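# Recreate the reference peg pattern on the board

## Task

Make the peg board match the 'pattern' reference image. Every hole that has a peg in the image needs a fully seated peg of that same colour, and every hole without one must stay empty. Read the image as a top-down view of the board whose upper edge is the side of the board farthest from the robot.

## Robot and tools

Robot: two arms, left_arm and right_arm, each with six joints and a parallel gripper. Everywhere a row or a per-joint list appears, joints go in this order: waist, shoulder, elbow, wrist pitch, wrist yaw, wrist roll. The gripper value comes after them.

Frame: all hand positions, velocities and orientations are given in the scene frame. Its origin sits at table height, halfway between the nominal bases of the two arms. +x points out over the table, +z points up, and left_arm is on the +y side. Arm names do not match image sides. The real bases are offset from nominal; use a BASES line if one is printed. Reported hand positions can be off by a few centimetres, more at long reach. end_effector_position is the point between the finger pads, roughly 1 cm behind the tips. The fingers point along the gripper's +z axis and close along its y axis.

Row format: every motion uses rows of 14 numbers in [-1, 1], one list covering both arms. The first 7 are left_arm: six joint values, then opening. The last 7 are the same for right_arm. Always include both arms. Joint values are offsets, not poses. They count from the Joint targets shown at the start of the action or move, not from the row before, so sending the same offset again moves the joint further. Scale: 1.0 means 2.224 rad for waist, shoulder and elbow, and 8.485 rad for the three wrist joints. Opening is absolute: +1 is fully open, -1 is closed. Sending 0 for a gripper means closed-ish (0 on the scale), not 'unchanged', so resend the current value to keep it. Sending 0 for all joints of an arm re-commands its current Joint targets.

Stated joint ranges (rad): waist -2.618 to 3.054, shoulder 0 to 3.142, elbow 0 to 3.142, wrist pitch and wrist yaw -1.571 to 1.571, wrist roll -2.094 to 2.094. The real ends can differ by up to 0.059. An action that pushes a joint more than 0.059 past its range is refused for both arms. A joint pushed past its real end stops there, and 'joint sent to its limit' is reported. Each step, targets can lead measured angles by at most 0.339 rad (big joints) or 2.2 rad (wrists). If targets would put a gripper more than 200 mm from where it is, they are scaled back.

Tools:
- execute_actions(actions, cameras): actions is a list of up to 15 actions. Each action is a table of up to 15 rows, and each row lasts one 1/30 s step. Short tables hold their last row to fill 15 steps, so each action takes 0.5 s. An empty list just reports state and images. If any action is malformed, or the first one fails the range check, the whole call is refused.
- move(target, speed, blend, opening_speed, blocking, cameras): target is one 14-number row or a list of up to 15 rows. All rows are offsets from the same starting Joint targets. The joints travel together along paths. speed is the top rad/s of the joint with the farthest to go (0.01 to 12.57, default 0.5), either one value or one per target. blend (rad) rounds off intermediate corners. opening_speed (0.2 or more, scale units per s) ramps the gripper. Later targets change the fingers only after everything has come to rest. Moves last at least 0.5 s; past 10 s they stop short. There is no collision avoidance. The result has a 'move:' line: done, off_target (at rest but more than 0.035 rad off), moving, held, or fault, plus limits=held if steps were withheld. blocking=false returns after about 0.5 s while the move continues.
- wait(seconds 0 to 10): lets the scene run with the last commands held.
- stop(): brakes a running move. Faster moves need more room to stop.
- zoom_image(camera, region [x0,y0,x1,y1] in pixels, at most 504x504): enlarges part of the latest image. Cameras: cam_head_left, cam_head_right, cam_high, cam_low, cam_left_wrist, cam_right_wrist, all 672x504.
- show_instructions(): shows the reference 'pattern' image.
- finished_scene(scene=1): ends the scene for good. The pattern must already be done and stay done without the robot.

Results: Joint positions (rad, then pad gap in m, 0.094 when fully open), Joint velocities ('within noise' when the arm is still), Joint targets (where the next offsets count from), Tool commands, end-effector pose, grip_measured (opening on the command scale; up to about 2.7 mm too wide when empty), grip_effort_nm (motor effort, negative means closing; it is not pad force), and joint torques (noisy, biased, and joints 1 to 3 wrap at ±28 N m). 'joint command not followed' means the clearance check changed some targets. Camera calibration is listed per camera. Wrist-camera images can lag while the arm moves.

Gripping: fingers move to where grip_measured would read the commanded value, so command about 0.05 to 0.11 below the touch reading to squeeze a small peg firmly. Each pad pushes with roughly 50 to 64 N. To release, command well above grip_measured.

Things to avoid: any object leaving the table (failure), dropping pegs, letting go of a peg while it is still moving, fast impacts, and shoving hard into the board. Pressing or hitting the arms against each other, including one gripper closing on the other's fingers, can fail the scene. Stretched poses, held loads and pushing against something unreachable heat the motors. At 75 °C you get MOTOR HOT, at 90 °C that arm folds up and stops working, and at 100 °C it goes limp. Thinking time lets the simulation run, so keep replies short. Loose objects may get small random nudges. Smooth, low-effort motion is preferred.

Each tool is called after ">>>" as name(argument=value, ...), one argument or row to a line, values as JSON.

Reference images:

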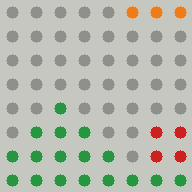

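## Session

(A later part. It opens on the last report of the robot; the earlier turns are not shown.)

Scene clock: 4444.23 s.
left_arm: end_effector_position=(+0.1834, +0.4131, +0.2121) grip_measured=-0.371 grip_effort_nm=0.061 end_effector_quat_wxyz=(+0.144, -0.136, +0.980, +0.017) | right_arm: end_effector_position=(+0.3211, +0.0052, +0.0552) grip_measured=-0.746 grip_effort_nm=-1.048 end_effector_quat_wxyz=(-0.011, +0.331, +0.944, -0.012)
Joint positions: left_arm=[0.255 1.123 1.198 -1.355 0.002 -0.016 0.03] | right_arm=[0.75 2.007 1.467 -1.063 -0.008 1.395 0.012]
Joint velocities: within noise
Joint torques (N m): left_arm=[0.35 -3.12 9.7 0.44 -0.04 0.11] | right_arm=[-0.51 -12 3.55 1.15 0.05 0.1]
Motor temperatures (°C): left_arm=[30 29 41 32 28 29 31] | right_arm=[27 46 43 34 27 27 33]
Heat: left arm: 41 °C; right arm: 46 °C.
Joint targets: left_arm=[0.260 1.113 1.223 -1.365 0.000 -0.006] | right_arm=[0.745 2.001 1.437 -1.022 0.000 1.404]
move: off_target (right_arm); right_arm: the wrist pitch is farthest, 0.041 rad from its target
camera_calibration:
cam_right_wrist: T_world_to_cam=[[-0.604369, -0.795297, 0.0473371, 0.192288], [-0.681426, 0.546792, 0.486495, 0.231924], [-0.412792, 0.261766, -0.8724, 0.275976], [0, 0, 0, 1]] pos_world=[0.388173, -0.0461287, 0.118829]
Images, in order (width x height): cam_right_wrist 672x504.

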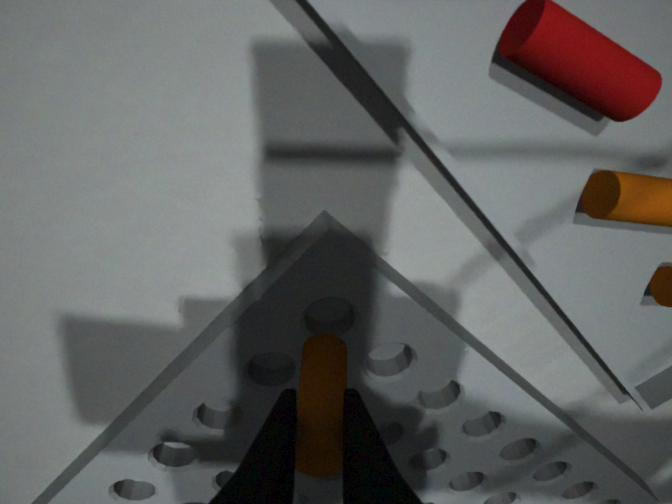

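>>> move(
  target=[
    [0,0,0,0,0,0,-0.37,0,-0.0319,0.0733,-0.0233,0,0,-0.85],
    [0,0,0,0,0,0,-0.37,-0.0067,-0.0319,0.0733,-0.0233,0,0,-0.85],
    [0,0,0,0,0,0,-0.37,-0.0067,-0.0067,-0.0013,-0.0013,0,0,-0.85],
  ],
  speed=[0.3,0.3,0.2],
  cameras=["cam_right_wrist"],
)

>>> zoom_image(
  camera="cam_right_wrist",
  region=[260, 290, 380, 400],
)

Scene clock: 4502.87 s.
left_arm: end_effector_position=(+0.1834, +0.4131, +0.2121) grip_measured=-0.371 grip_effort_nm=0.051 end_effector_quat_wxyz=(+0.144, -0.136, +0.980, +0.017) | right_arm: end_effector_position=(+0.3279, +0.0046, +0.0629) grip_measured=-0.746 grip_effort_nm=-1.043 end_effector_quat_wxyz=(+0.001, +0.338, +0.941, +0.009)
Joint positions: left_arm=[0.255 1.123 1.198 -1.355 0.002 -0.016 0.03] | right_arm=[0.737 1.971 1.448 -1.031 -0.008 1.397 0.012]
Joint velocities: within noise
Joint torques (N m): left_arm=[0.38 -3.18 9.8 0.48 -0.02 0.11] | right_arm=[-0.65 -9.91 5.2 0.73 0.05 0.09]
Motor temperatures (°C): left_arm=[30 29 42 32 28 29 31] | right_arm=[27 46 41 33 27 27 34]
Heat: left arm: 42 °C; right arm: 46 °C.
Joint targets: left_arm=[0.260 1.113 1.223 -1.365 0.000 -0.006] | right_arm=[0.730 1.986 1.434 -1.033 0.000 1.405]
move: done
camera_calibration:
cam_right_wrist: T_world_to_cam=[[-0.617032, -0.786938, -0.0000947652, 0.202637], [-0.690954, 0.541715, 0.478673, 0.236872], [-0.376634, 0.295422, -0.877993, 0.274035], [0, 0, 0, 1]] pos_world=[0.391912, -0.0498106, 0.127236]
Images, in order (width x height): cam_right_wrist 672x504.

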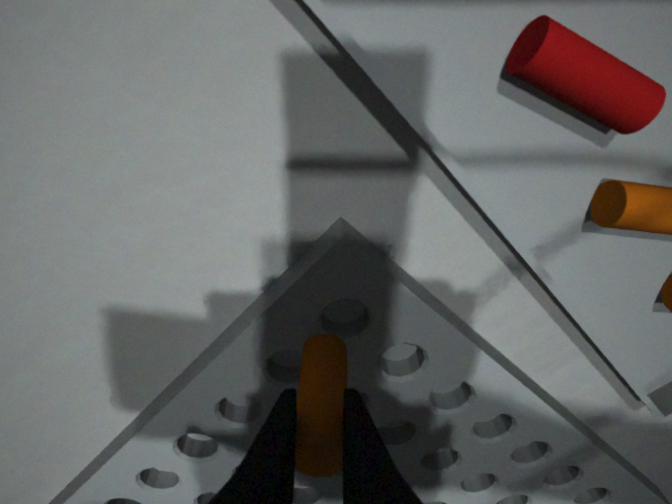

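Scaled by 4.200 from the camera's 672x504 image, which has a finer 960x720 frame.

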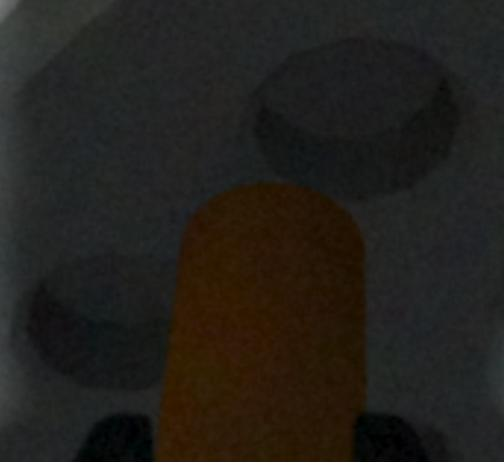

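>>> move(
  target=[0,0,0,0,0,0,-0.37,0,0,0,0,0,0,-0.85],
  cameras=["cam_right_wrist","cam_high","cam_head_right"],
)

>>> zoom_image(
  camera="cam_right_wrist",
  region=[220, 250, 440, 415],
)

>>> zoom_image(
  camera="cam_head_right",
  region=[250, 180, 430, 330],
)

Scene clock: 4551.80 s.
left_arm: end_effector_position=(+0.1834, +0.4131, +0.2121) grip_measured=-0.371 grip_effort_nm=0.056 end_effector_quat_wxyz=(+0.144, -0.136, +0.980, +0.017) | right_arm: end_effector_position=(+0.3280, +0.0048, +0.0629) grip_measured=-0.746 grip_effort_nm=-1.053 end_effector_quat_wxyz=(+0.001, +0.338, +0.941, +0.009)
Joint positions: left_arm=[0.255 1.123 1.198 -1.355 0.002 -0.016 0.03] | right_arm=[0.737 1.971 1.448 -1.031 -0.008 1.397 0.012]
Joint velocities: within noise
Joint torques (N m): left_arm=[0.35 -3.1 9.69 0.42 -0.04 0.11] | right_arm=[-0.65 -9.88 5.18 0.74 0.05 0.09]
Motor temperatures (°C): left_arm=[30 29 42 32 28 29 31] | right_arm=[27 45 42 32 27 27 34]
Heat: left arm: 42 °C; right arm: 45 °C.
Joint targets: left_arm=[0.260 1.113 1.223 -1.365 0.000 -0.006] | right_arm=[0.730 1.986 1.434 -1.033 0.000 1.404]
move: done
camera_calibration:
cam_right_wrist: T_world_to_cam=[[-0.617055, -0.78692, -0.000860105, 0.202886], [-0.691258, 0.541519, 0.478456, 0.237025], [-0.37604, 0.295828, -0.878111, 0.273845], [0, 0, 0, 1]] pos_world=[0.392014, -0.0497094, 0.127236]
Images, in order (width x height): cam_head_right 672x504, cam_high 672x504, cam_right_wrist 672x504.

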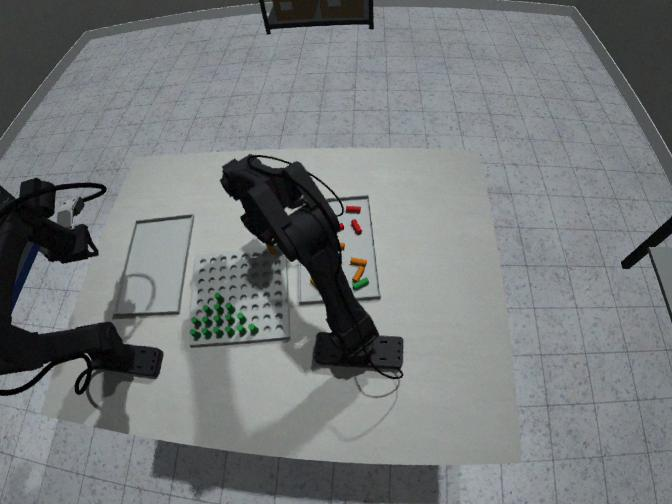

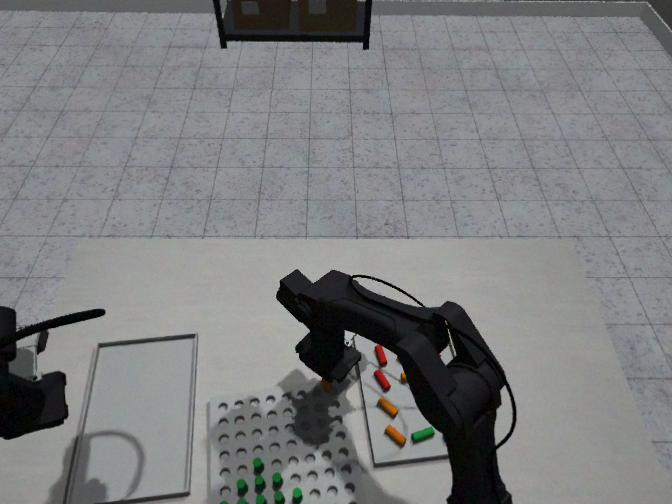

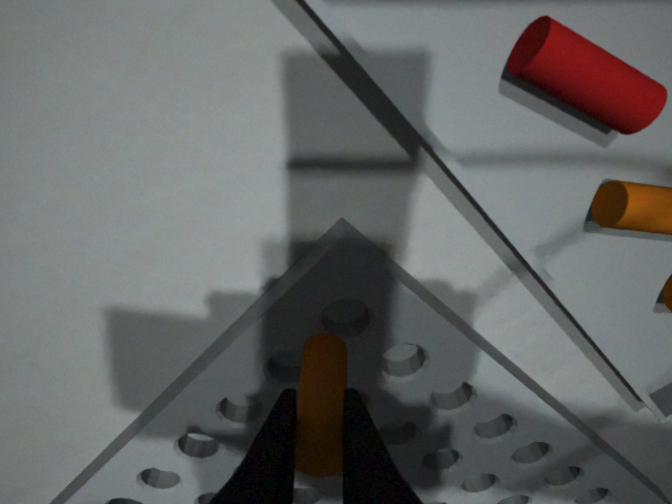

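Scaled by 2.291 from the camera's 672x504 image, which has a finer 960x720 frame.

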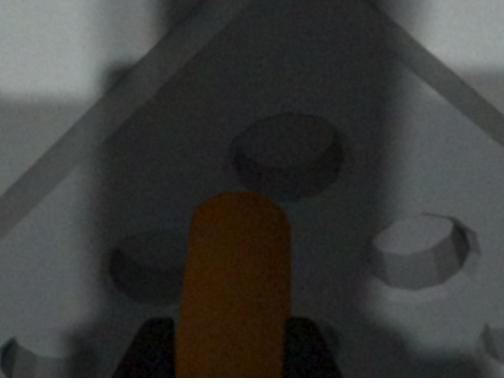

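Scaled by 2.800 from the camera's 672x504 image, which has a finer 960x720 frame.

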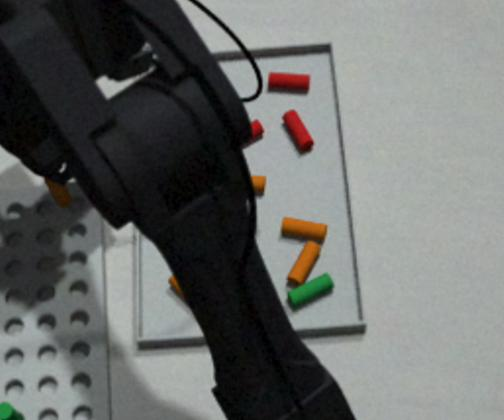

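>>> move(
  target=[
    [0,0,0,0,0,0,-0.37,0,-0.06,0.03,-0.007,0,0,-0.85],
    [0,0,0,0,0,0,-0.37,-0.0117,-0.06,0.03,-0.007,0,0,-0.85],
    [0,0,0,0,0,0,-0.37,-0.0117,-0.009,-0.0126,0.001,0,0,-0.85],
  ],
  speed=0.3,
  cameras=["cam_right_wrist"],
)

>>> zoom_image(
  camera="cam_right_wrist",
  region=[220, 250, 440, 415],
)

Scene clock: 4575.70 s.
left_arm: end_effector_position=(+0.1834, +0.4131, +0.2121) grip_measured=-0.371 grip_effort_nm=0.056 end_effector_quat_wxyz=(+0.144, -0.136, +0.980, +0.017) | right_arm: end_effector_position=(+0.3286, -0.0089, +0.0574) grip_measured=-0.746 grip_effort_nm=-1.048 end_effector_quat_wxyz=(-0.004, +0.352, +0.936, +0.002)
Joint positions: left_arm=[0.255 1.123 1.198 -1.355 0.002 -0.016 0.03] | right_arm=[0.707 1.963 1.414 -1.022 -0.008 1.398 0.012]
Joint velocities: within noise
Joint torques (N m): left_arm=[0.49 -3.26 9.8 0.45 -0.01 0.12] | right_arm=[-0.29 -10.78 5.64 0.71 0.06 0.08]
Motor temperatures (°C): left_arm=[30 29 42 32 28 29 31] | right_arm=[27 45 42 31 27 27 34]
Heat: left arm: 42 °C; right arm: 45 °C.
Joint targets: left_arm=[0.260 1.113 1.223 -1.365 0.000 -0.006] | right_arm=[0.704 1.966 1.406 -1.025 0.000 1.404]
move: done
camera_calibration:
cam_right_wrist: T_world_to_cam=[[-0.640622, -0.767674, 0.0167295, 0.199381], [-0.667702, 0.567691, 0.481561, 0.239764], [-0.379179, 0.297328, -0.876253, 0.274155], [0, 0, 0, 1]] pos_world=[0.391773, -0.0645668, 0.121433]
Images, in order (width x height): cam_right_wrist 672x504.

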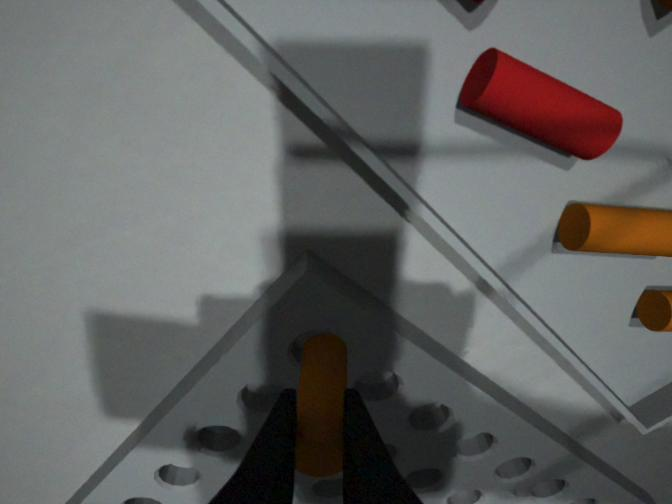

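Scaled by 2.291 from the camera's 672x504 image, which has a finer 960x720 frame.

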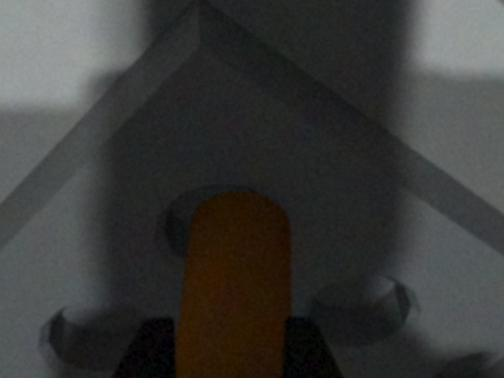

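>>> move(
  target=[
    [0,0,0,0,0,0,-0.37,0,-0.04,0.03,-0.007,0,0,-0.85],
    [0,0,0,0,0,0,-0.37,0,0.0045,0.0072,-0.0006,0,0,-0.85],
  ],
  speed=0.3,
  cameras=["cam_right_wrist"],
)

>>> zoom_image(
  camera="cam_right_wrist",
  region=[220, 250, 440, 415],
)

Scene clock: 4588.73 s.
left_arm: end_effector_position=(+0.1834, +0.4131, +0.2121) grip_measured=-0.371 grip_effort_nm=0.056 end_effector_quat_wxyz=(+0.144, -0.136, +0.980, +0.017) | right_arm: end_effector_position=(+0.3335, -0.0049, +0.0622) grip_measured=-0.746 grip_effort_nm=-1.048 end_effector_quat_wxyz=(+0.001, +0.352, +0.936, +0.009)
Joint positions: left_arm=[0.255 1.123 1.198 -1.355 0.002 -0.016 0.03] | right_arm=[0.707 1.966 1.438 -1.028 -0.008 1.398 0.012]
Joint velocities: within noise
Joint torques (N m): left_arm=[0.38 -3.12 9.83 0.39 -0.03 0.08] | right_arm=[-0.28 -10.3 4.98 0.74 0.06 0.07]
Motor temperatures (°C): left_arm=[30 29 42 32 28 29 31] | right_arm=[27 48 42 31 27 27 34]
Heat: left arm: 42 °C; right arm: 48 °C.
Joint targets: left_arm=[0.260 1.113 1.223 -1.365 0.000 -0.006] | right_arm=[0.704 1.976 1.422 -1.030 0.000 1.405]
move: done
camera_calibration:
cam_right_wrist: T_world_to_cam=[[-0.641023, -0.767521, 0.00101705, 0.206589], [-0.673507, 0.563139, 0.478813, 0.240478], [-0.368072, 0.306246, -0.877916, 0.275527], [0, 0, 0, 1]] pos_world=[0.395806, -0.0612403, 0.126535]
Images, in order (width x height): cam_right_wrist 672x504.

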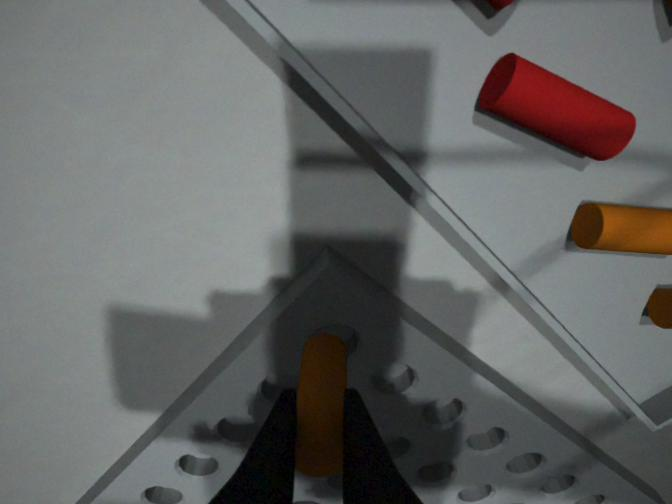

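Scaled by 2.291 from the camera's 672x504 image, which has a finer 960x720 frame.

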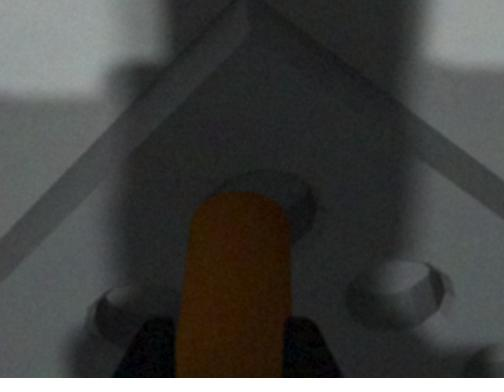

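>>> move(
  target=[0,0,0,0,0,0,-0.37,0,0.0040,-0.0067,0.0021,0,0,-0.85],
  speed=0.1,
  cameras=["cam_right_wrist"],
)

>>> zoom_image(
  camera="cam_right_wrist",
  region=[220, 250, 440, 415],
)

Scene clock: 4609.83 s.
left_arm: end_effector_position=(+0.1834, +0.4131, +0.2121) grip_measured=-0.371 grip_effort_nm=0.061 end_effector_quat_wxyz=(+0.144, -0.136, +0.980, +0.017) | right_arm: end_effector_position=(+0.3329, -0.0054, +0.0584) grip_measured=-0.746 grip_effort_nm=-1.048 end_effector_quat_wxyz=(+0.001, +0.352, +0.936, +0.009)
Joint positions: left_arm=[0.255 1.123 1.198 -1.355 0.002 -0.016 0.03] | right_arm=[0.707 1.966 1.422 -1.01 -0.008 1.398 0.012]
Joint velocities: within noise
Joint torques (N m): left_arm=[0.55 -2.96 9.81 0.46 0 0.1] | right_arm=[-0.27 -9.44 5.04 0.73 0.06 0.07]
Motor temperatures (°C): left_arm=[30 29 42 32 28 29 31] | right_arm=[27 45 41 31 27 27 34]
Heat: left arm: 42 °C; right arm: 45 °C.
Joint targets: left_arm=[0.260 1.113 1.223 -1.365 0.000 -0.006] | right_arm=[0.704 1.985 1.407 -1.012 0.000 1.405]
move: done
camera_calibration:
cam_right_wrist: T_world_to_cam=[[-0.641013, -0.76753, -0.000421981, 0.205859], [-0.674075, 0.5627, 0.478531, 0.242397], [-0.36705, 0.307029, -0.87807, 0.271781], [0, 0, 0, 1]] pos_world=[0.395109, -0.061838, 0.122735]
Images, in order (width x height): cam_right_wrist 672x504.

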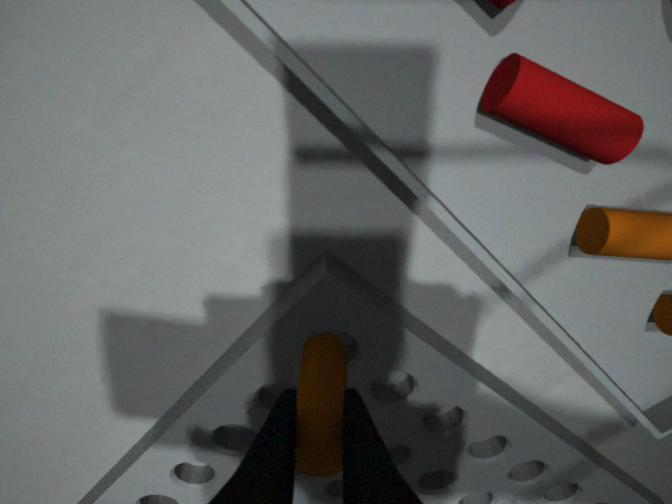

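Scaled by 2.291 from the camera's 672x504 image, which has a finer 960x720 frame.

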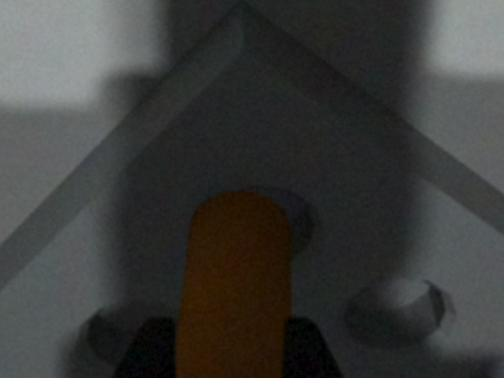

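>>> move(
  target=[0,0,0,0,0,0,-0.37,0,0.0055,-0.003,0.0,0,0,-0.85],
  speed=0.1,
  cameras=["cam_right_wrist"],
)

>>> zoom_image(
  camera="cam_right_wrist",
  region=[220, 250, 440, 415],
)

Scene clock: 4616.73 s.
left_arm: end_effector_position=(+0.1834, +0.4131, +0.2121) grip_measured=-0.371 grip_effort_nm=0.056 end_effector_quat_wxyz=(+0.144, -0.136, +0.980, +0.017) | right_arm: end_effector_position=(+0.3328, -0.0055, +0.0568) grip_measured=-0.746 grip_effort_nm=-1.053 end_effector_quat_wxyz=(+0.000, +0.352, +0.936, +0.008)
Joint positions: left_arm=[0.255 1.123 1.198 -1.355 0.002 -0.016 0.03] | right_arm=[0.707 1.971 1.422 -1.009 -0.008 1.398 0.012]
Joint velocities: within noise
Joint torques (N m): left_arm=[0.47 -3.1 9.77 0.38 -0.03 0.15] | right_arm=[-0.28 -8.73 4.42 0.72 0.05 0.08]
Motor temperatures (°C): left_arm=[30 29 42 32 28 29 31] | right_arm=[27 45 41 31 27 27 34]
Heat: left arm: 42 °C; right arm: 45 °C.
Joint targets: left_arm=[0.260 1.113 1.223 -1.365 0.000 -0.006] | right_arm=[0.704 1.997 1.401 -1.012 0.000 1.405]
move: done
camera_calibration:
cam_right_wrist: T_world_to_cam=[[-0.641084, -0.767465, 0.00288867, 0.205623], [-0.672735, 0.563757, 0.479172, 0.242678], [-0.369377, 0.305246, -0.877716, 0.27106], [0, 0, 0, 1]] pos_world=[0.395203, -0.0617431, 0.121035]
Images, in order (width x height): cam_right_wrist 672x504.

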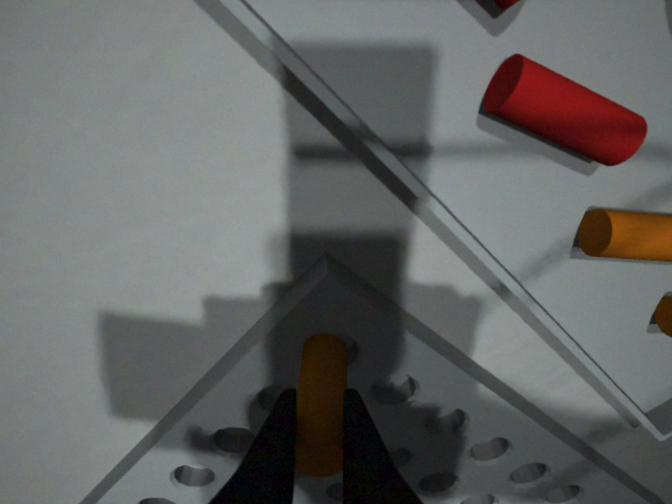

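Scaled by 2.291 from the camera's 672x504 image, which has a finer 960x720 frame.

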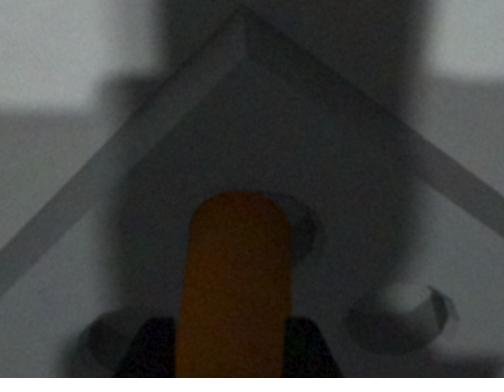

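>>> move(
  target=[0,0,0,0,0,0,-0.37,0,0,0,-0.0026,0,0,-0.85],
  speed=0.2,
  cameras=["cam_right_wrist"],
)

>>> zoom_image(
  camera="cam_right_wrist",
  region=[220, 250, 440, 415],
)

Scene clock: 4631.13 s.
left_arm: end_effector_position=(+0.1834, +0.4131, +0.2121) grip_measured=-0.371 grip_effort_nm=0.061 end_effector_quat_wxyz=(+0.144, -0.136, +0.980, +0.017) | right_arm: end_effector_position=(+0.3327, -0.0055, +0.0568) grip_measured=-0.746 grip_effort_nm=-1.043 end_effector_quat_wxyz=(+0.000, +0.352, +0.936, +0.008)
Joint positions: left_arm=[0.255 1.123 1.198 -1.355 0.002 -0.016 0.03] | right_arm=[0.707 1.971 1.422 -1.009 -0.008 1.398 0.012]
Joint velocities: within noise
Joint torques (N m): left_arm=[0.5 -3.22 9.81 0.41 0.02 0.09] | right_arm=[-0.28 -8.75 4.41 0.48 0.05 0.08]
Motor temperatures (°C): left_arm=[30 29 42 32 28 29 31] | right_arm=[27 45 40 31 27 27 34]
Heat: left arm: 42 °C; right arm: 45 °C.
Joint targets: left_arm=[0.260 1.113 1.223 -1.365 0.000 -0.006] | right_arm=[0.704 1.997 1.401 -1.034 0.000 1.405]
move: done
camera_calibration:
cam_right_wrist: T_world_to_cam=[[-0.64105, -0.767492, 0.00325968, 0.205562], [-0.672612, 0.563837, 0.47925, 0.242625], [-0.369659, 0.305031, -0.877672, 0.271153], [0, 0, 0, 1]] pos_world=[0.395202, -0.0617438, 0.121035]
Images, in order (width x height): cam_right_wrist 672x504.

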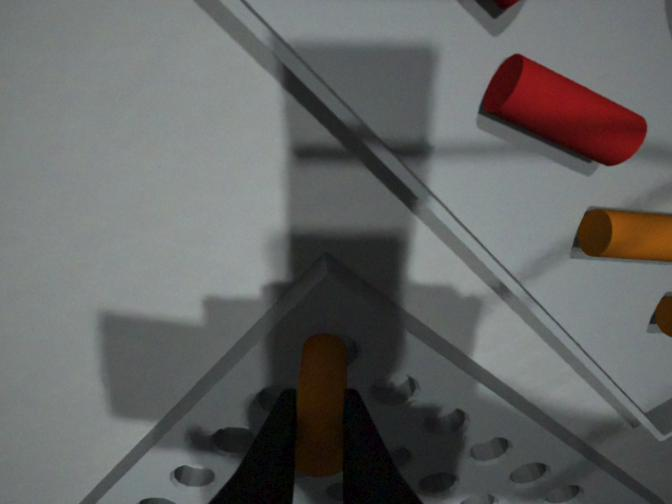

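Scaled by 2.291 from the camera's 672x504 image, which has a finer 960x720 frame.

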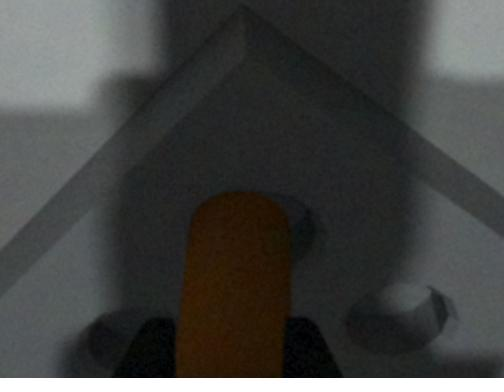

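>>> move(
  target=[
    [0,0,0,0,0,0,-0.37,0,-0.04,0.03,-0.010,0,0,-0.85],
    [0,0,0,0,0,0,-0.37,0,-0.0045,0.0,0.0006,0,0,-0.85],
  ],
  speed=0.3,
  cameras=["cam_right_wrist"],
)

>>> zoom_image(
  camera="cam_right_wrist",
  region=[220, 250, 440, 415],
)

Scene clock: 4638.57 s.
left_arm: end_effector_position=(+0.1834, +0.4131, +0.2121) grip_measured=-0.371 grip_effort_nm=0.061 end_effector_quat_wxyz=(+0.144, -0.136, +0.980, +0.017) | right_arm: end_effector_position=(+0.3263, -0.0104, +0.0555) grip_measured=-0.746 grip_effort_nm=-1.048 end_effector_quat_wxyz=(-0.008, +0.352, +0.936, -0.005)
Joint positions: left_arm=[0.255 1.123 1.198 -1.355 0.002 -0.016 0.03] | right_arm=[0.707 1.97 1.416 -1.034 -0.009 1.398 0.012]
Joint velocities: within noise
Joint torques (N m): left_arm=[0.5 -3.18 9.88 0.42 -0.04 0.09] | right_arm=[-0.29 -9.57 4.89 0.75 0.07 0.07]
Motor temperatures (°C): left_arm=[30 29 42 32 28 29 31] | right_arm=[27 46 40 31 27 27 34]
Heat: left arm: 42 °C; right arm: 46 °C.
Joint targets: left_arm=[0.260 1.113 1.223 -1.365 0.000 -0.006] | right_arm=[0.704 1.987 1.400 -1.029 0.000 1.405]
move: done
camera_calibration:
cam_right_wrist: T_world_to_cam=[[-0.640621, -0.767171, 0.0324711, 0.195946], [-0.660861, 0.572393, 0.485416, 0.237566], [-0.390983, 0.289509, -0.87368, 0.27575], [0, 0, 0, 1]] pos_world=[0.390339, -0.0654892, 0.119236]
Images, in order (width x height): cam_right_wrist 672x504.

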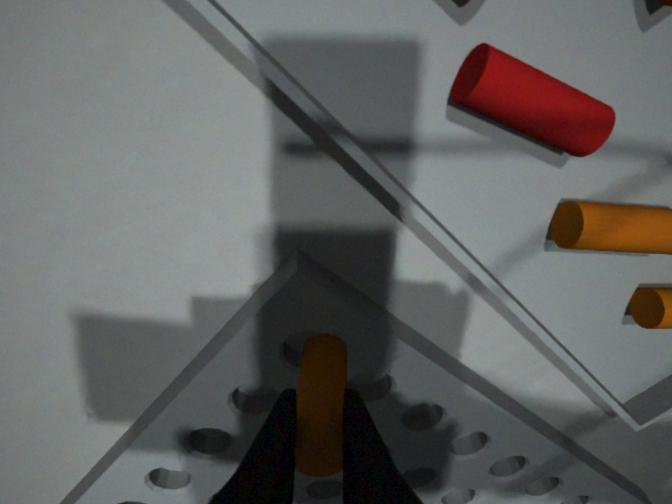

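Scaled by 2.291 from the camera's 672x504 image, which has a finer 960x720 frame.

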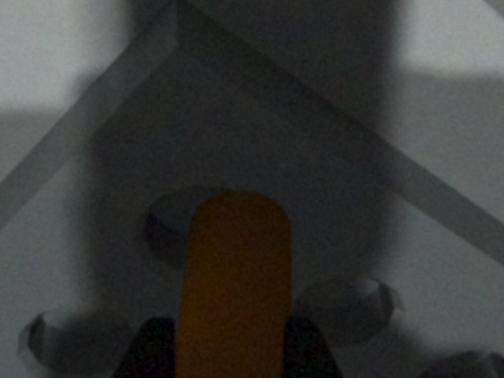

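>>> move(
  target=[0,0,0,0,0,0,-0.37,0,0.0,0.0,0.0027,0,0,-0.85],
  speed=0.3,
  cameras=["cam_right_wrist"],
)

>>> zoom_image(
  camera="cam_right_wrist",
  region=[220, 250, 440, 415],
)

Scene clock: 4647.20 s.
left_arm: end_effector_position=(+0.1834, +0.4131, +0.2121) grip_measured=-0.371 grip_effort_nm=0.056 end_effector_quat_wxyz=(+0.144, -0.136, +0.980, +0.017) | right_arm: end_effector_position=(+0.3307, -0.0068, +0.0554) grip_measured=-0.746 grip_effort_nm=-1.043 end_effector_quat_wxyz=(-0.003, +0.352, +0.936, +0.005)
Joint positions: left_arm=[0.255 1.123 1.198 -1.355 0.002 -0.016 0.03] | right_arm=[0.707 1.97 1.416 -1.011 -0.009 1.398 0.012]
Joint velocities: within noise
Joint torques (N m): left_arm=[0.53 -3.21 9.74 0.43 0 0.13] | right_arm=[-0.27 -9.61 4.94 0.81 0.07 0.08]
Motor temperatures (°C): left_arm=[30 29 42 32 28 29 31] | right_arm=[27 47 40 30 27 27 34]
Heat: left arm: 42 °C; right arm: 47 °C.
Joint targets: left_arm=[0.260 1.113 1.223 -1.365 0.000 -0.006] | right_arm=[0.704 1.987 1.400 -1.006 0.000 1.405]
move: done
camera_calibration:
cam_right_wrist: T_world_to_cam=[[-0.640967, -0.767497, 0.0104301, 0.202788], [-0.669341, 0.565541, 0.481816, 0.241392], [-0.375691, 0.301847, -0.876211, 0.27158], [0, 0, 0, 1]] pos_world=[0.393584, -0.0628532, 0.119539]
Images, in order (width x height): cam_right_wrist 672x504.

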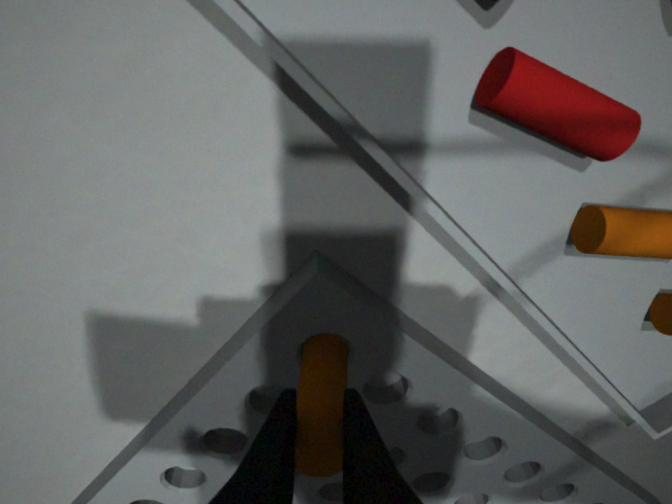

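Scaled by 2.291 from the camera's 672x504 image, which has a finer 960x720 frame.

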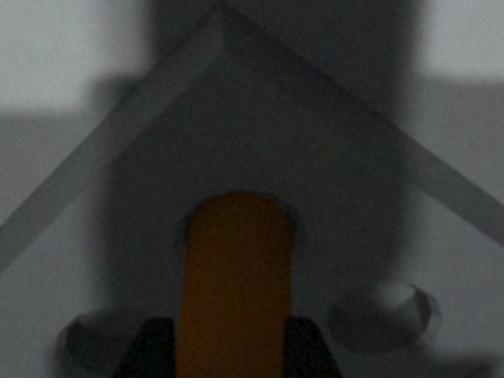

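>>> move(
  target=[0,0,0,0,0,0,-0.37,0,0.005,-0.0086,0.0034,0,0,-0.85],
  speed=0.08,
  cameras=["cam_right_wrist"],
)

>>> zoom_image(
  camera="cam_right_wrist",
  region=[220, 250, 440, 415],
)

Scene clock: 4662.03 s.
left_arm: end_effector_position=(+0.1834, +0.4131, +0.2121) grip_measured=-0.371 grip_effort_nm=0.061 end_effector_quat_wxyz=(+0.144, -0.136, +0.980, +0.017) | right_arm: end_effector_position=(+0.3305, -0.0070, +0.0469) grip_measured=-0.746 grip_effort_nm=-1.043 end_effector_quat_wxyz=(-0.003, +0.352, +0.936, +0.004)
Joint positions: left_arm=[0.255 1.123 1.198 -1.355 0.002 -0.016 0.03] | right_arm=[0.707 1.981 1.396 -0.982 -0.009 1.398 0.012]
Joint velocities: within noise
Joint torques (N m): left_arm=[0.36 -3.06 9.72 0.44 -0.05 0.15] | right_arm=[-0.27 -9.68 4.94 0.78 0.06 0.07]
Motor temperatures (°C): left_arm=[30 29 42 32 28 29 31] | right_arm=[27 47 40 30 27 27 34]
Heat: left arm: 42 °C; right arm: 47 °C.
Joint targets: left_arm=[0.260 1.113 1.223 -1.365 0.000 -0.006] | right_arm=[0.704 1.998 1.381 -0.977 0.001 1.405]
move: done
camera_calibration:
cam_right_wrist: T_world_to_cam=[[-0.640979, -0.767465, 0.0119558, 0.202571], [-0.668727, 0.566025, 0.4821, 0.245282], [-0.376762, 0.301021, -0.876035, 0.264386], [0, 0, 0, 1]] pos_world=[0.393481, -0.0629555, 0.110939]
Images, in order (width x height): cam_right_wrist 672x504.

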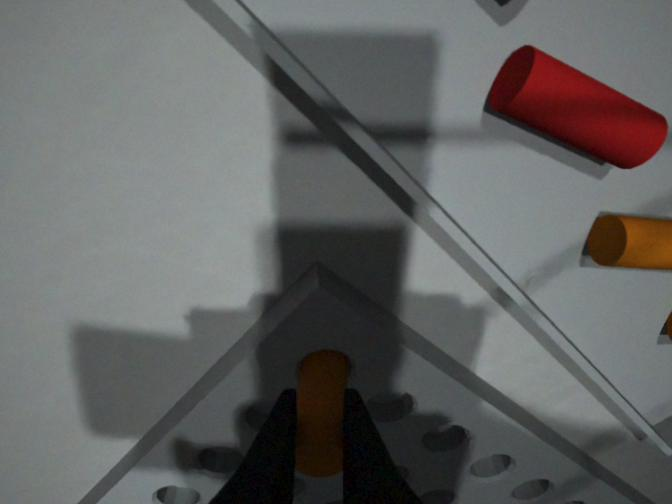

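Scaled by 2.291 from the camera's 672x504 image, which has a finer 960x720 frame.

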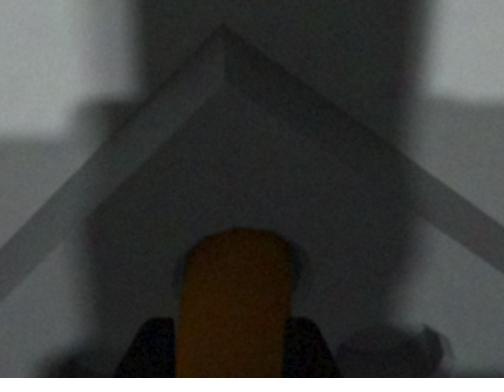

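>>> move(
  target=[0,0,0,0,0,0,-0.37,0,0.0013,-0.003,0.001,0,0,-0.85],
  speed=0.08,
  cameras=[],
)

Scene clock: 4666.87 s.
left_arm: end_effector_position=(+0.1834, +0.4131, +0.2121) grip_measured=-0.371 grip_effort_nm=0.066 end_effector_quat_wxyz=(+0.144, -0.136, +0.980, +0.017) | right_arm: end_effector_position=(+0.3305, -0.0070, +0.0465) grip_measured=-0.746 grip_effort_nm=-1.048 end_effector_quat_wxyz=(-0.003, +0.352, +0.936, +0.004)
Joint positions: left_arm=[0.255 1.123 1.198 -1.355 0.002 -0.016 0.03] | right_arm=[0.707 1.981 1.395 -0.98 -0.009 1.398 0.012]
Joint velocities: within noise
Joint torques (N m): left_arm=[0.5 -3.11 9.81 0.5 -0.04 0.12] | right_arm=[-0.29 -9.39 4.49 0.87 0.08 0.08]
Motor temperatures (°C): left_arm=[30 29 42 32 28 29 31] | right_arm=[27 47 40 30 27 27 34]
Heat: left arm: 42 °C; right arm: 47 °C.
Joint targets: left_arm=[0.260 1.113 1.223 -1.365 0.000 -0.006] | right_arm=[0.704 2.001 1.375 -0.969 0.001 1.405]
move: done
No camera images: "cameras" was empty.

>>> move(
  target=[
    [0,0,0,0,0,0,-0.37,0,0,0,0,0,0,-0.5],
    [0,0,0,0,0,0,-0.37,0,-0.028,0.0616,-0.0223,0,0,-0.5],
    [0,0,0,0,0,0,-0.37,0.05,-0.18,0.15,-0.05,0,-0.08,-0.37],
  ],
  speed=0.4,
  opening_speed=1.0,
  cameras=["cam_right_wrist","cam_high","cam_low"],
)

Scene clock: 4687.33 s.
left_arm: end_effector_position=(+0.1834, +0.4131, +0.2121) grip_measured=-0.371 grip_effort_nm=0.061 end_effector_quat_wxyz=(+0.144, -0.136, +0.980, +0.017) | right_arm: end_effector_position=(+0.2854, +0.0000, +0.2326) grip_measured=-0.372 grip_effort_nm=0.115 end_effector_quat_wxyz=(+0.083, -0.023, +0.993, +0.084)
Joint positions: left_arm=[0.255 1.123 1.198 -1.355 0.002 -0.016 0.03] | right_arm=[0.808 1.627 1.676 -1.383 -0.009 0.733 0.029]
Joint velocities: within noise
Joint torques (N m): left_arm=[0.4 -3.18 9.87 0.45 0 0.11] | right_arm=[0.7 -10.37 10 1.07 0.07 -0.05]
Motor temperatures (°C): left_arm=[30 29 42 32 28 29 31] | right_arm=[27 48 40 30 27 27 34]
Heat: left arm: 42 °C; right arm: 48 °C.
Joint targets: left_arm=[0.260 1.113 1.223 -1.365 0.000 -0.006] | right_arm=[0.815 1.601 1.709 -1.393 0.001 0.726]
move: done
camera_calibration:
cam_right_wrist: T_world_to_cam=[[0.0812629, -0.986443, -0.142571, 0.00673578], [-0.942425, -0.122605, 0.311133, 0.239493], [-0.324395, 0.109079, -0.939611, 0.407748], [0, 0, 0, 1]] pos_world=[0.357429, -0.00846927, 0.309571]
Images, in order (width x height): cam_high 672x504, cam_low 672x504, cam_right_wrist 672x504.

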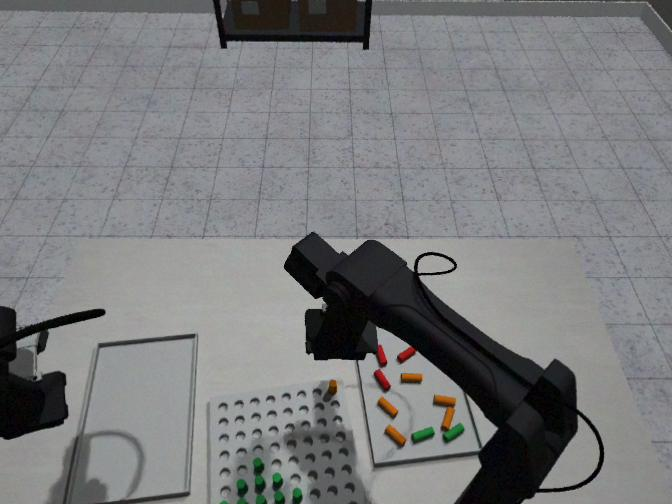

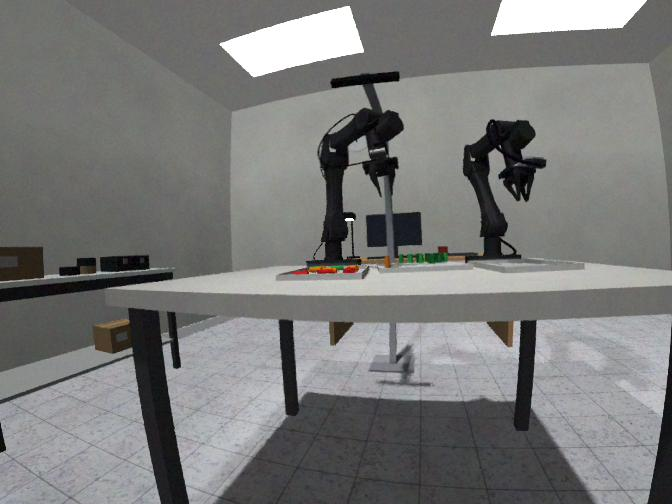

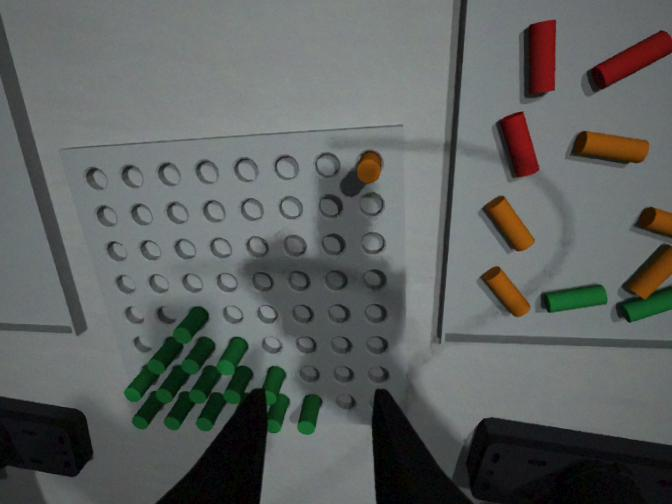

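>>> move(
  target=[
    [0,0,0,0,0,0,-0.37,-0.1147,-0.01,-0.20,0.045,0,-0.1253,-0.37],
    [0,0,0,0,0,0,-0.37,-0.1147,0.0683,-0.2806,0.0566,0,-0.1253,-0.37],
  ],
  speed=0.7,
  cameras=["cam_right_wrist"],
)

Scene clock: 4750.60 s.
left_arm: end_effector_position=(+0.1834, +0.4131, +0.2121) grip_measured=-0.371 grip_effort_nm=0.056 end_effector_quat_wxyz=(+0.144, -0.136, +0.980, +0.017) | right_arm: end_effector_position=(+0.2988, -0.0861, +0.0425) grip_measured=-0.372 grip_effort_nm=0.110 end_effector_quat_wxyz=(-0.014, -0.420, +0.907, +0.002)
Joint positions: left_arm=[0.255 1.123 1.198 -1.355 0.002 -0.016 0.03] | right_arm=[0.565 1.762 1.084 -0.92 -0.007 -0.331 0.029]
Joint velocities: within noise
Joint torques (N m): left_arm=[0.55 -3.25 9.76 0.46 -0.04 0.1] | right_arm=[-0.5 -9.42 6.09 0.76 0.05 -0.05]
Motor temperatures (°C): left_arm=[30 29 42 32 28 29 31] | right_arm=[27 50 44 30 27 27 32]
Heat: left arm: 42 °C; right arm: 50 °C.
Joint targets: left_arm=[0.260 1.113 1.223 -1.365 0.000 -0.006] | right_arm=[0.560 1.752 1.084 -0.913 0.000 -0.338]
move: done
camera_calibration:
cam_right_wrist: T_world_to_cam=[[0.777767, -0.628549, 0.00208815, -0.289887], [-0.547045, -0.67527, 0.494725, 0.127192], [-0.309549, -0.385923, -0.869047, 0.192882], [0, 0, 0, 1]] pos_world=[0.354751, -0.0218818, 0.105304]
Images, in order (width x height): cam_right_wrist 672x504.

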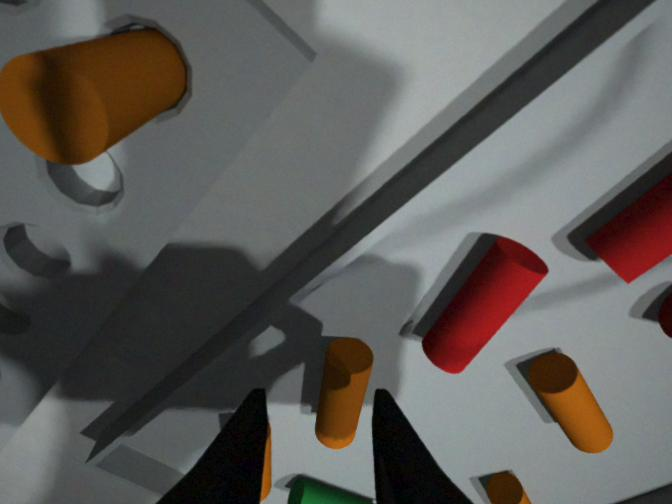

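>>> move(
  target=[
    [0,0,0,0,0,0,-0.37,-0.0108,-0.054,-0.018,0.0012,0,0.0177,-0.37],
    [0,0,0,0,0,0,-0.37,-0.0108,-0.023,-0.020,0.0012,0,0.0177,-0.37],
  ],
  speed=0.5,
  cameras=["cam_right_wrist"],
)

Scene clock: 4771.97 s.
left_arm: end_effector_position=(+0.1834, +0.4131, +0.2121) grip_measured=-0.371 grip_effort_nm=0.051 end_effector_quat_wxyz=(+0.144, -0.136, +0.980, +0.017) | right_arm: end_effector_position=(+0.3001, -0.0931, +0.0537) grip_measured=-0.372 grip_effort_nm=0.110 end_effector_quat_wxyz=(+0.010, -0.346, +0.938, +0.005)
Joint positions: left_arm=[0.255 1.123 1.198 -1.355 0.002 -0.016 0.03] | right_arm=[0.542 1.693 1.051 -0.908 -0.007 -0.194 0.029]
Joint velocities: within noise
Joint torques (N m): left_arm=[0.42 -3.12 9.87 0.45 -0.04 0.11] | right_arm=[-0.59 -7.13 5.12 0.82 0.05 0.07]
Motor temperatures (°C): left_arm=[30 29 42 32 28 29 31] | right_arm=[27 49 42 30 27 27 32]
Heat: left arm: 42 °C; right arm: 49 °C.
Joint targets: left_arm=[0.260 1.113 1.223 -1.365 0.000 -0.006] | right_arm=[0.536 1.701 1.040 -0.903 0.000 -0.187]
move: done
camera_calibration:
cam_right_wrist: T_world_to_cam=[[0.667703, -0.744263, 0.0156529, -0.273761], [-0.667429, -0.589195, 0.455398, 0.163959], [-0.329713, -0.314518, -0.89015, 0.214125], [0, 0, 0, 1]] pos_world=[0.362822, -0.0398005, 0.120222]
Images, in order (width x height): cam_right_wrist 672x504.

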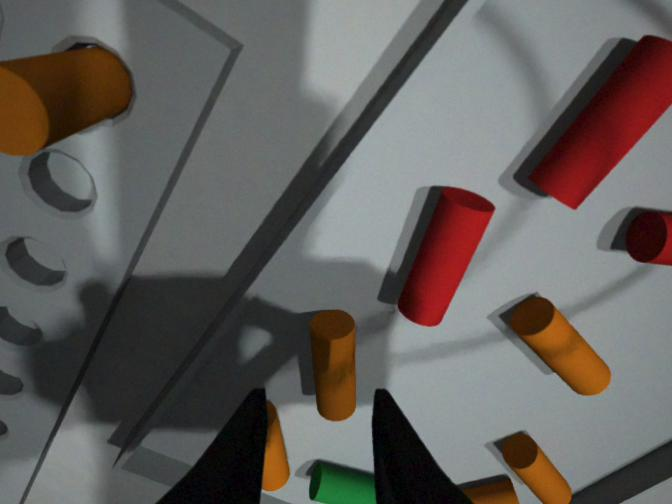

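>>> move(
  target=[0,0,0,0,0,0,-0.37,0,0.0385,-0.0300,0.0163,0,-0.006,-0.37],
  speed=0.15,
  cameras=["cam_right_wrist"],
)

Scene clock: 4788.03 s.
left_arm: end_effector_position=(+0.1834, +0.4131, +0.2121) grip_measured=-0.371 grip_effort_nm=0.061 end_effector_quat_wxyz=(+0.144, -0.136, +0.980, +0.017) | right_arm: end_effector_position=(+0.3012, -0.0925, +0.0167) grip_measured=-0.372 grip_effort_nm=0.110 end_effector_quat_wxyz=(+0.004, -0.364, +0.931, +0.004)
Joint positions: left_arm=[0.255 1.123 1.198 -1.355 0.002 -0.016 0.03] | right_arm=[0.542 1.776 0.985 -0.772 -0.007 -0.232 0.029]
Joint velocities: within noise
Joint torques (N m): left_arm=[0.55 -3.17 9.91 0.43 -0.03 0.12] | right_arm=[-0.58 -7.38 4.67 0.83 0.04 -0.05]
Motor temperatures (°C): left_arm=[30 29 42 32 28 29 31] | right_arm=[27 47 41 30 27 27 32]
Heat: left arm: 42 °C; right arm: 47 °C.
Joint targets: left_arm=[0.260 1.113 1.223 -1.365 0.000 -0.006] | right_arm=[0.536 1.787 0.973 -0.764 0.000 -0.238]
move: done
camera_calibration:
cam_right_wrist: T_world_to_cam=[[0.69523, -0.718665, 0.0132822, -0.279349], [-0.640153, -0.610663, 0.466149, 0.171492], [-0.326894, -0.332583, -0.884607, 0.179176], [0, 0, 0, 1]] pos_world=[0.362564, -0.0364434, 0.0822698]
Images, in order (width x height): cam_right_wrist 672x504.

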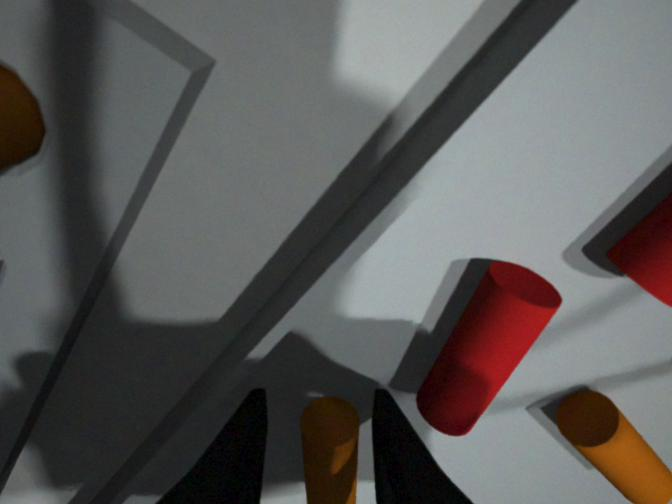

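>>> move(
  target=[
    [0,0,0,0,0,0,-0.37,0,0,0,0,0,0,-0.85],
    [0,0,0,0,0,0,-0.37,0,-0.07,0,0,0,0,-0.85],
    [0,0,0,0,0,0,-0.37,0.0737,-0.0616,0.1021,0.0193,0,0.0516,-0.85],
    [0,0,0,0,0,0,-0.37,0.1556,-0.129,-0.1677,0.149,0,0.028,-0.85],
  ],
  speed=0.7,
  opening_speed=0.6,
  cameras=["cam_right_wrist"],
)

Scene clock: 4800.40 s.
left_arm: end_effector_position=(+0.1834, +0.4131, +0.2121) grip_measured=-0.371 grip_effort_nm=0.056 end_effector_quat_wxyz=(+0.144, -0.136, +0.980, +0.017) | right_arm: end_effector_position=(+0.3331, +0.0867, +0.1360) grip_measured=-0.721 grip_effort_nm=-1.043 end_effector_quat_wxyz=(+0.485, -0.346, +0.772, +0.222)
Joint positions: left_arm=[0.255 1.123 1.198 -1.355 0.002 -0.016 0.03] | right_arm=[0.875 1.536 0.613 0.478 -0.005 0.006 0.013]
Joint velocities: within noise
Joint torques (N m): left_arm=[0.35 -3.19 9.78 0.44 -0.01 0.12] | right_arm=[0.64 -10.45 5.74 2.58 0.03 -0.07]
Motor temperatures (°C): left_arm=[30 29 42 32 28 29 31] | right_arm=[27 46 41 31 27 27 32]
Heat: left arm: 42 °C; right arm: 46 °C.
Joint targets: left_arm=[0.260 1.113 1.223 -1.365 0.000 -0.006] | right_arm=[0.882 1.500 0.600 0.500 0.000 -0.001]
move: off_target (right_arm); right_arm: the shoulder is farthest, 0.036 rad from its target
camera_calibration:
cam_right_wrist: T_world_to_cam=[[0.746133, -0.665451, 0.0214602, -0.197133], [-0.528211, -0.61126, -0.589367, 0.351996], [0.405313, 0.428411, -0.80758, 0.0342713], [0, 0, 0, 1]] pos_world=[0.319125, 0.0692967, 0.239362]
Images, in order (width x height): cam_right_wrist 672x504.

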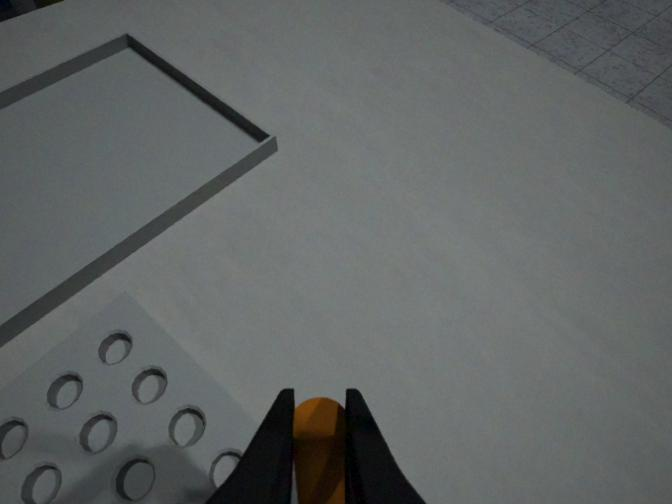

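>>> move(
  target=[0,0,0,0,0,0,-0.37,0.0005,0.0697,-0.1196,0.0454,0,0,-0.85],
  speed=0.5,
  cameras=["cam_right_wrist","cam_low"],
)

Scene clock: 4854.93 s.
left_arm: end_effector_position=(+0.1834, +0.4131, +0.2121) grip_measured=-0.371 grip_effort_nm=0.061 end_effector_quat_wxyz=(+0.144, -0.136, +0.980, +0.017) | right_arm: end_effector_position=(+0.3050, +0.0550, +0.0769) grip_measured=-0.721 grip_effort_nm=-1.048 end_effector_quat_wxyz=(+0.488, -0.345, +0.770, +0.224)
Joint positions: left_arm=[0.255 1.123 1.198 -1.355 0.002 -0.016 0.03] | right_arm=[0.875 1.645 0.346 0.863 -0.005 0.006 0.013]
Joint velocities: within noise
Joint torques (N m): left_arm=[0.42 -3.1 9.81 0.45 -0.05 0.12] | right_arm=[0.76 -5.29 4.03 2.58 0.03 -0.05]
Motor temperatures (°C): left_arm=[30 29 42 32 28 29 31] | right_arm=[27 48 41 38 27 27 33]
Heat: left arm: 42 °C; right arm: 48 °C.
Joint targets: left_arm=[0.260 1.113 1.223 -1.365 0.000 -0.006] | right_arm=[0.883 1.655 0.334 0.885 0.000 -0.001]
move: done
camera_calibration:
cam_right_wrist: T_world_to_cam=[[0.746132, -0.665443, 0.0217217, -0.195981], [-0.524204, -0.607256, -0.597035, 0.282138], [0.410483, 0.43408, -0.801921, 0.00918568], [0, 0, 0, 1]] pos_world=[0.290355, 0.0369281, 0.180069]
Images, in order (width x height): cam_low 672x504, cam_right_wrist 672x504.

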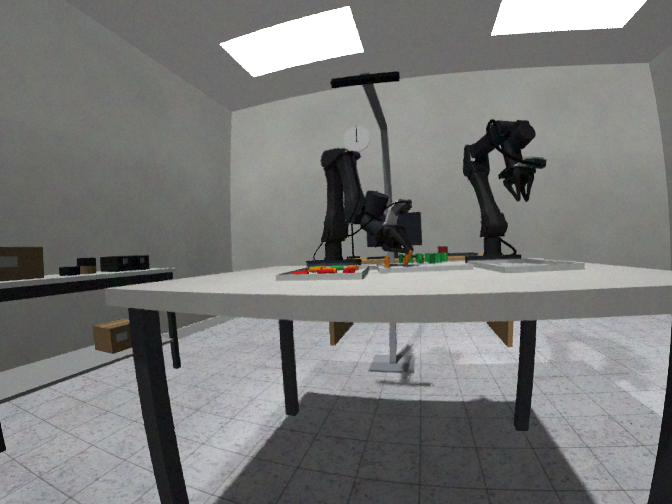

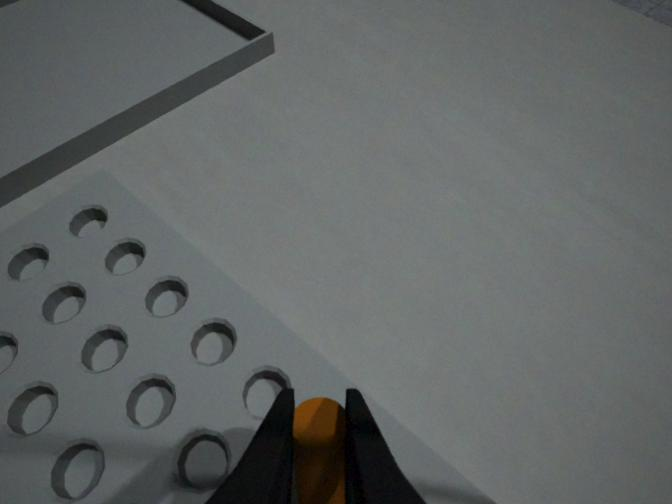

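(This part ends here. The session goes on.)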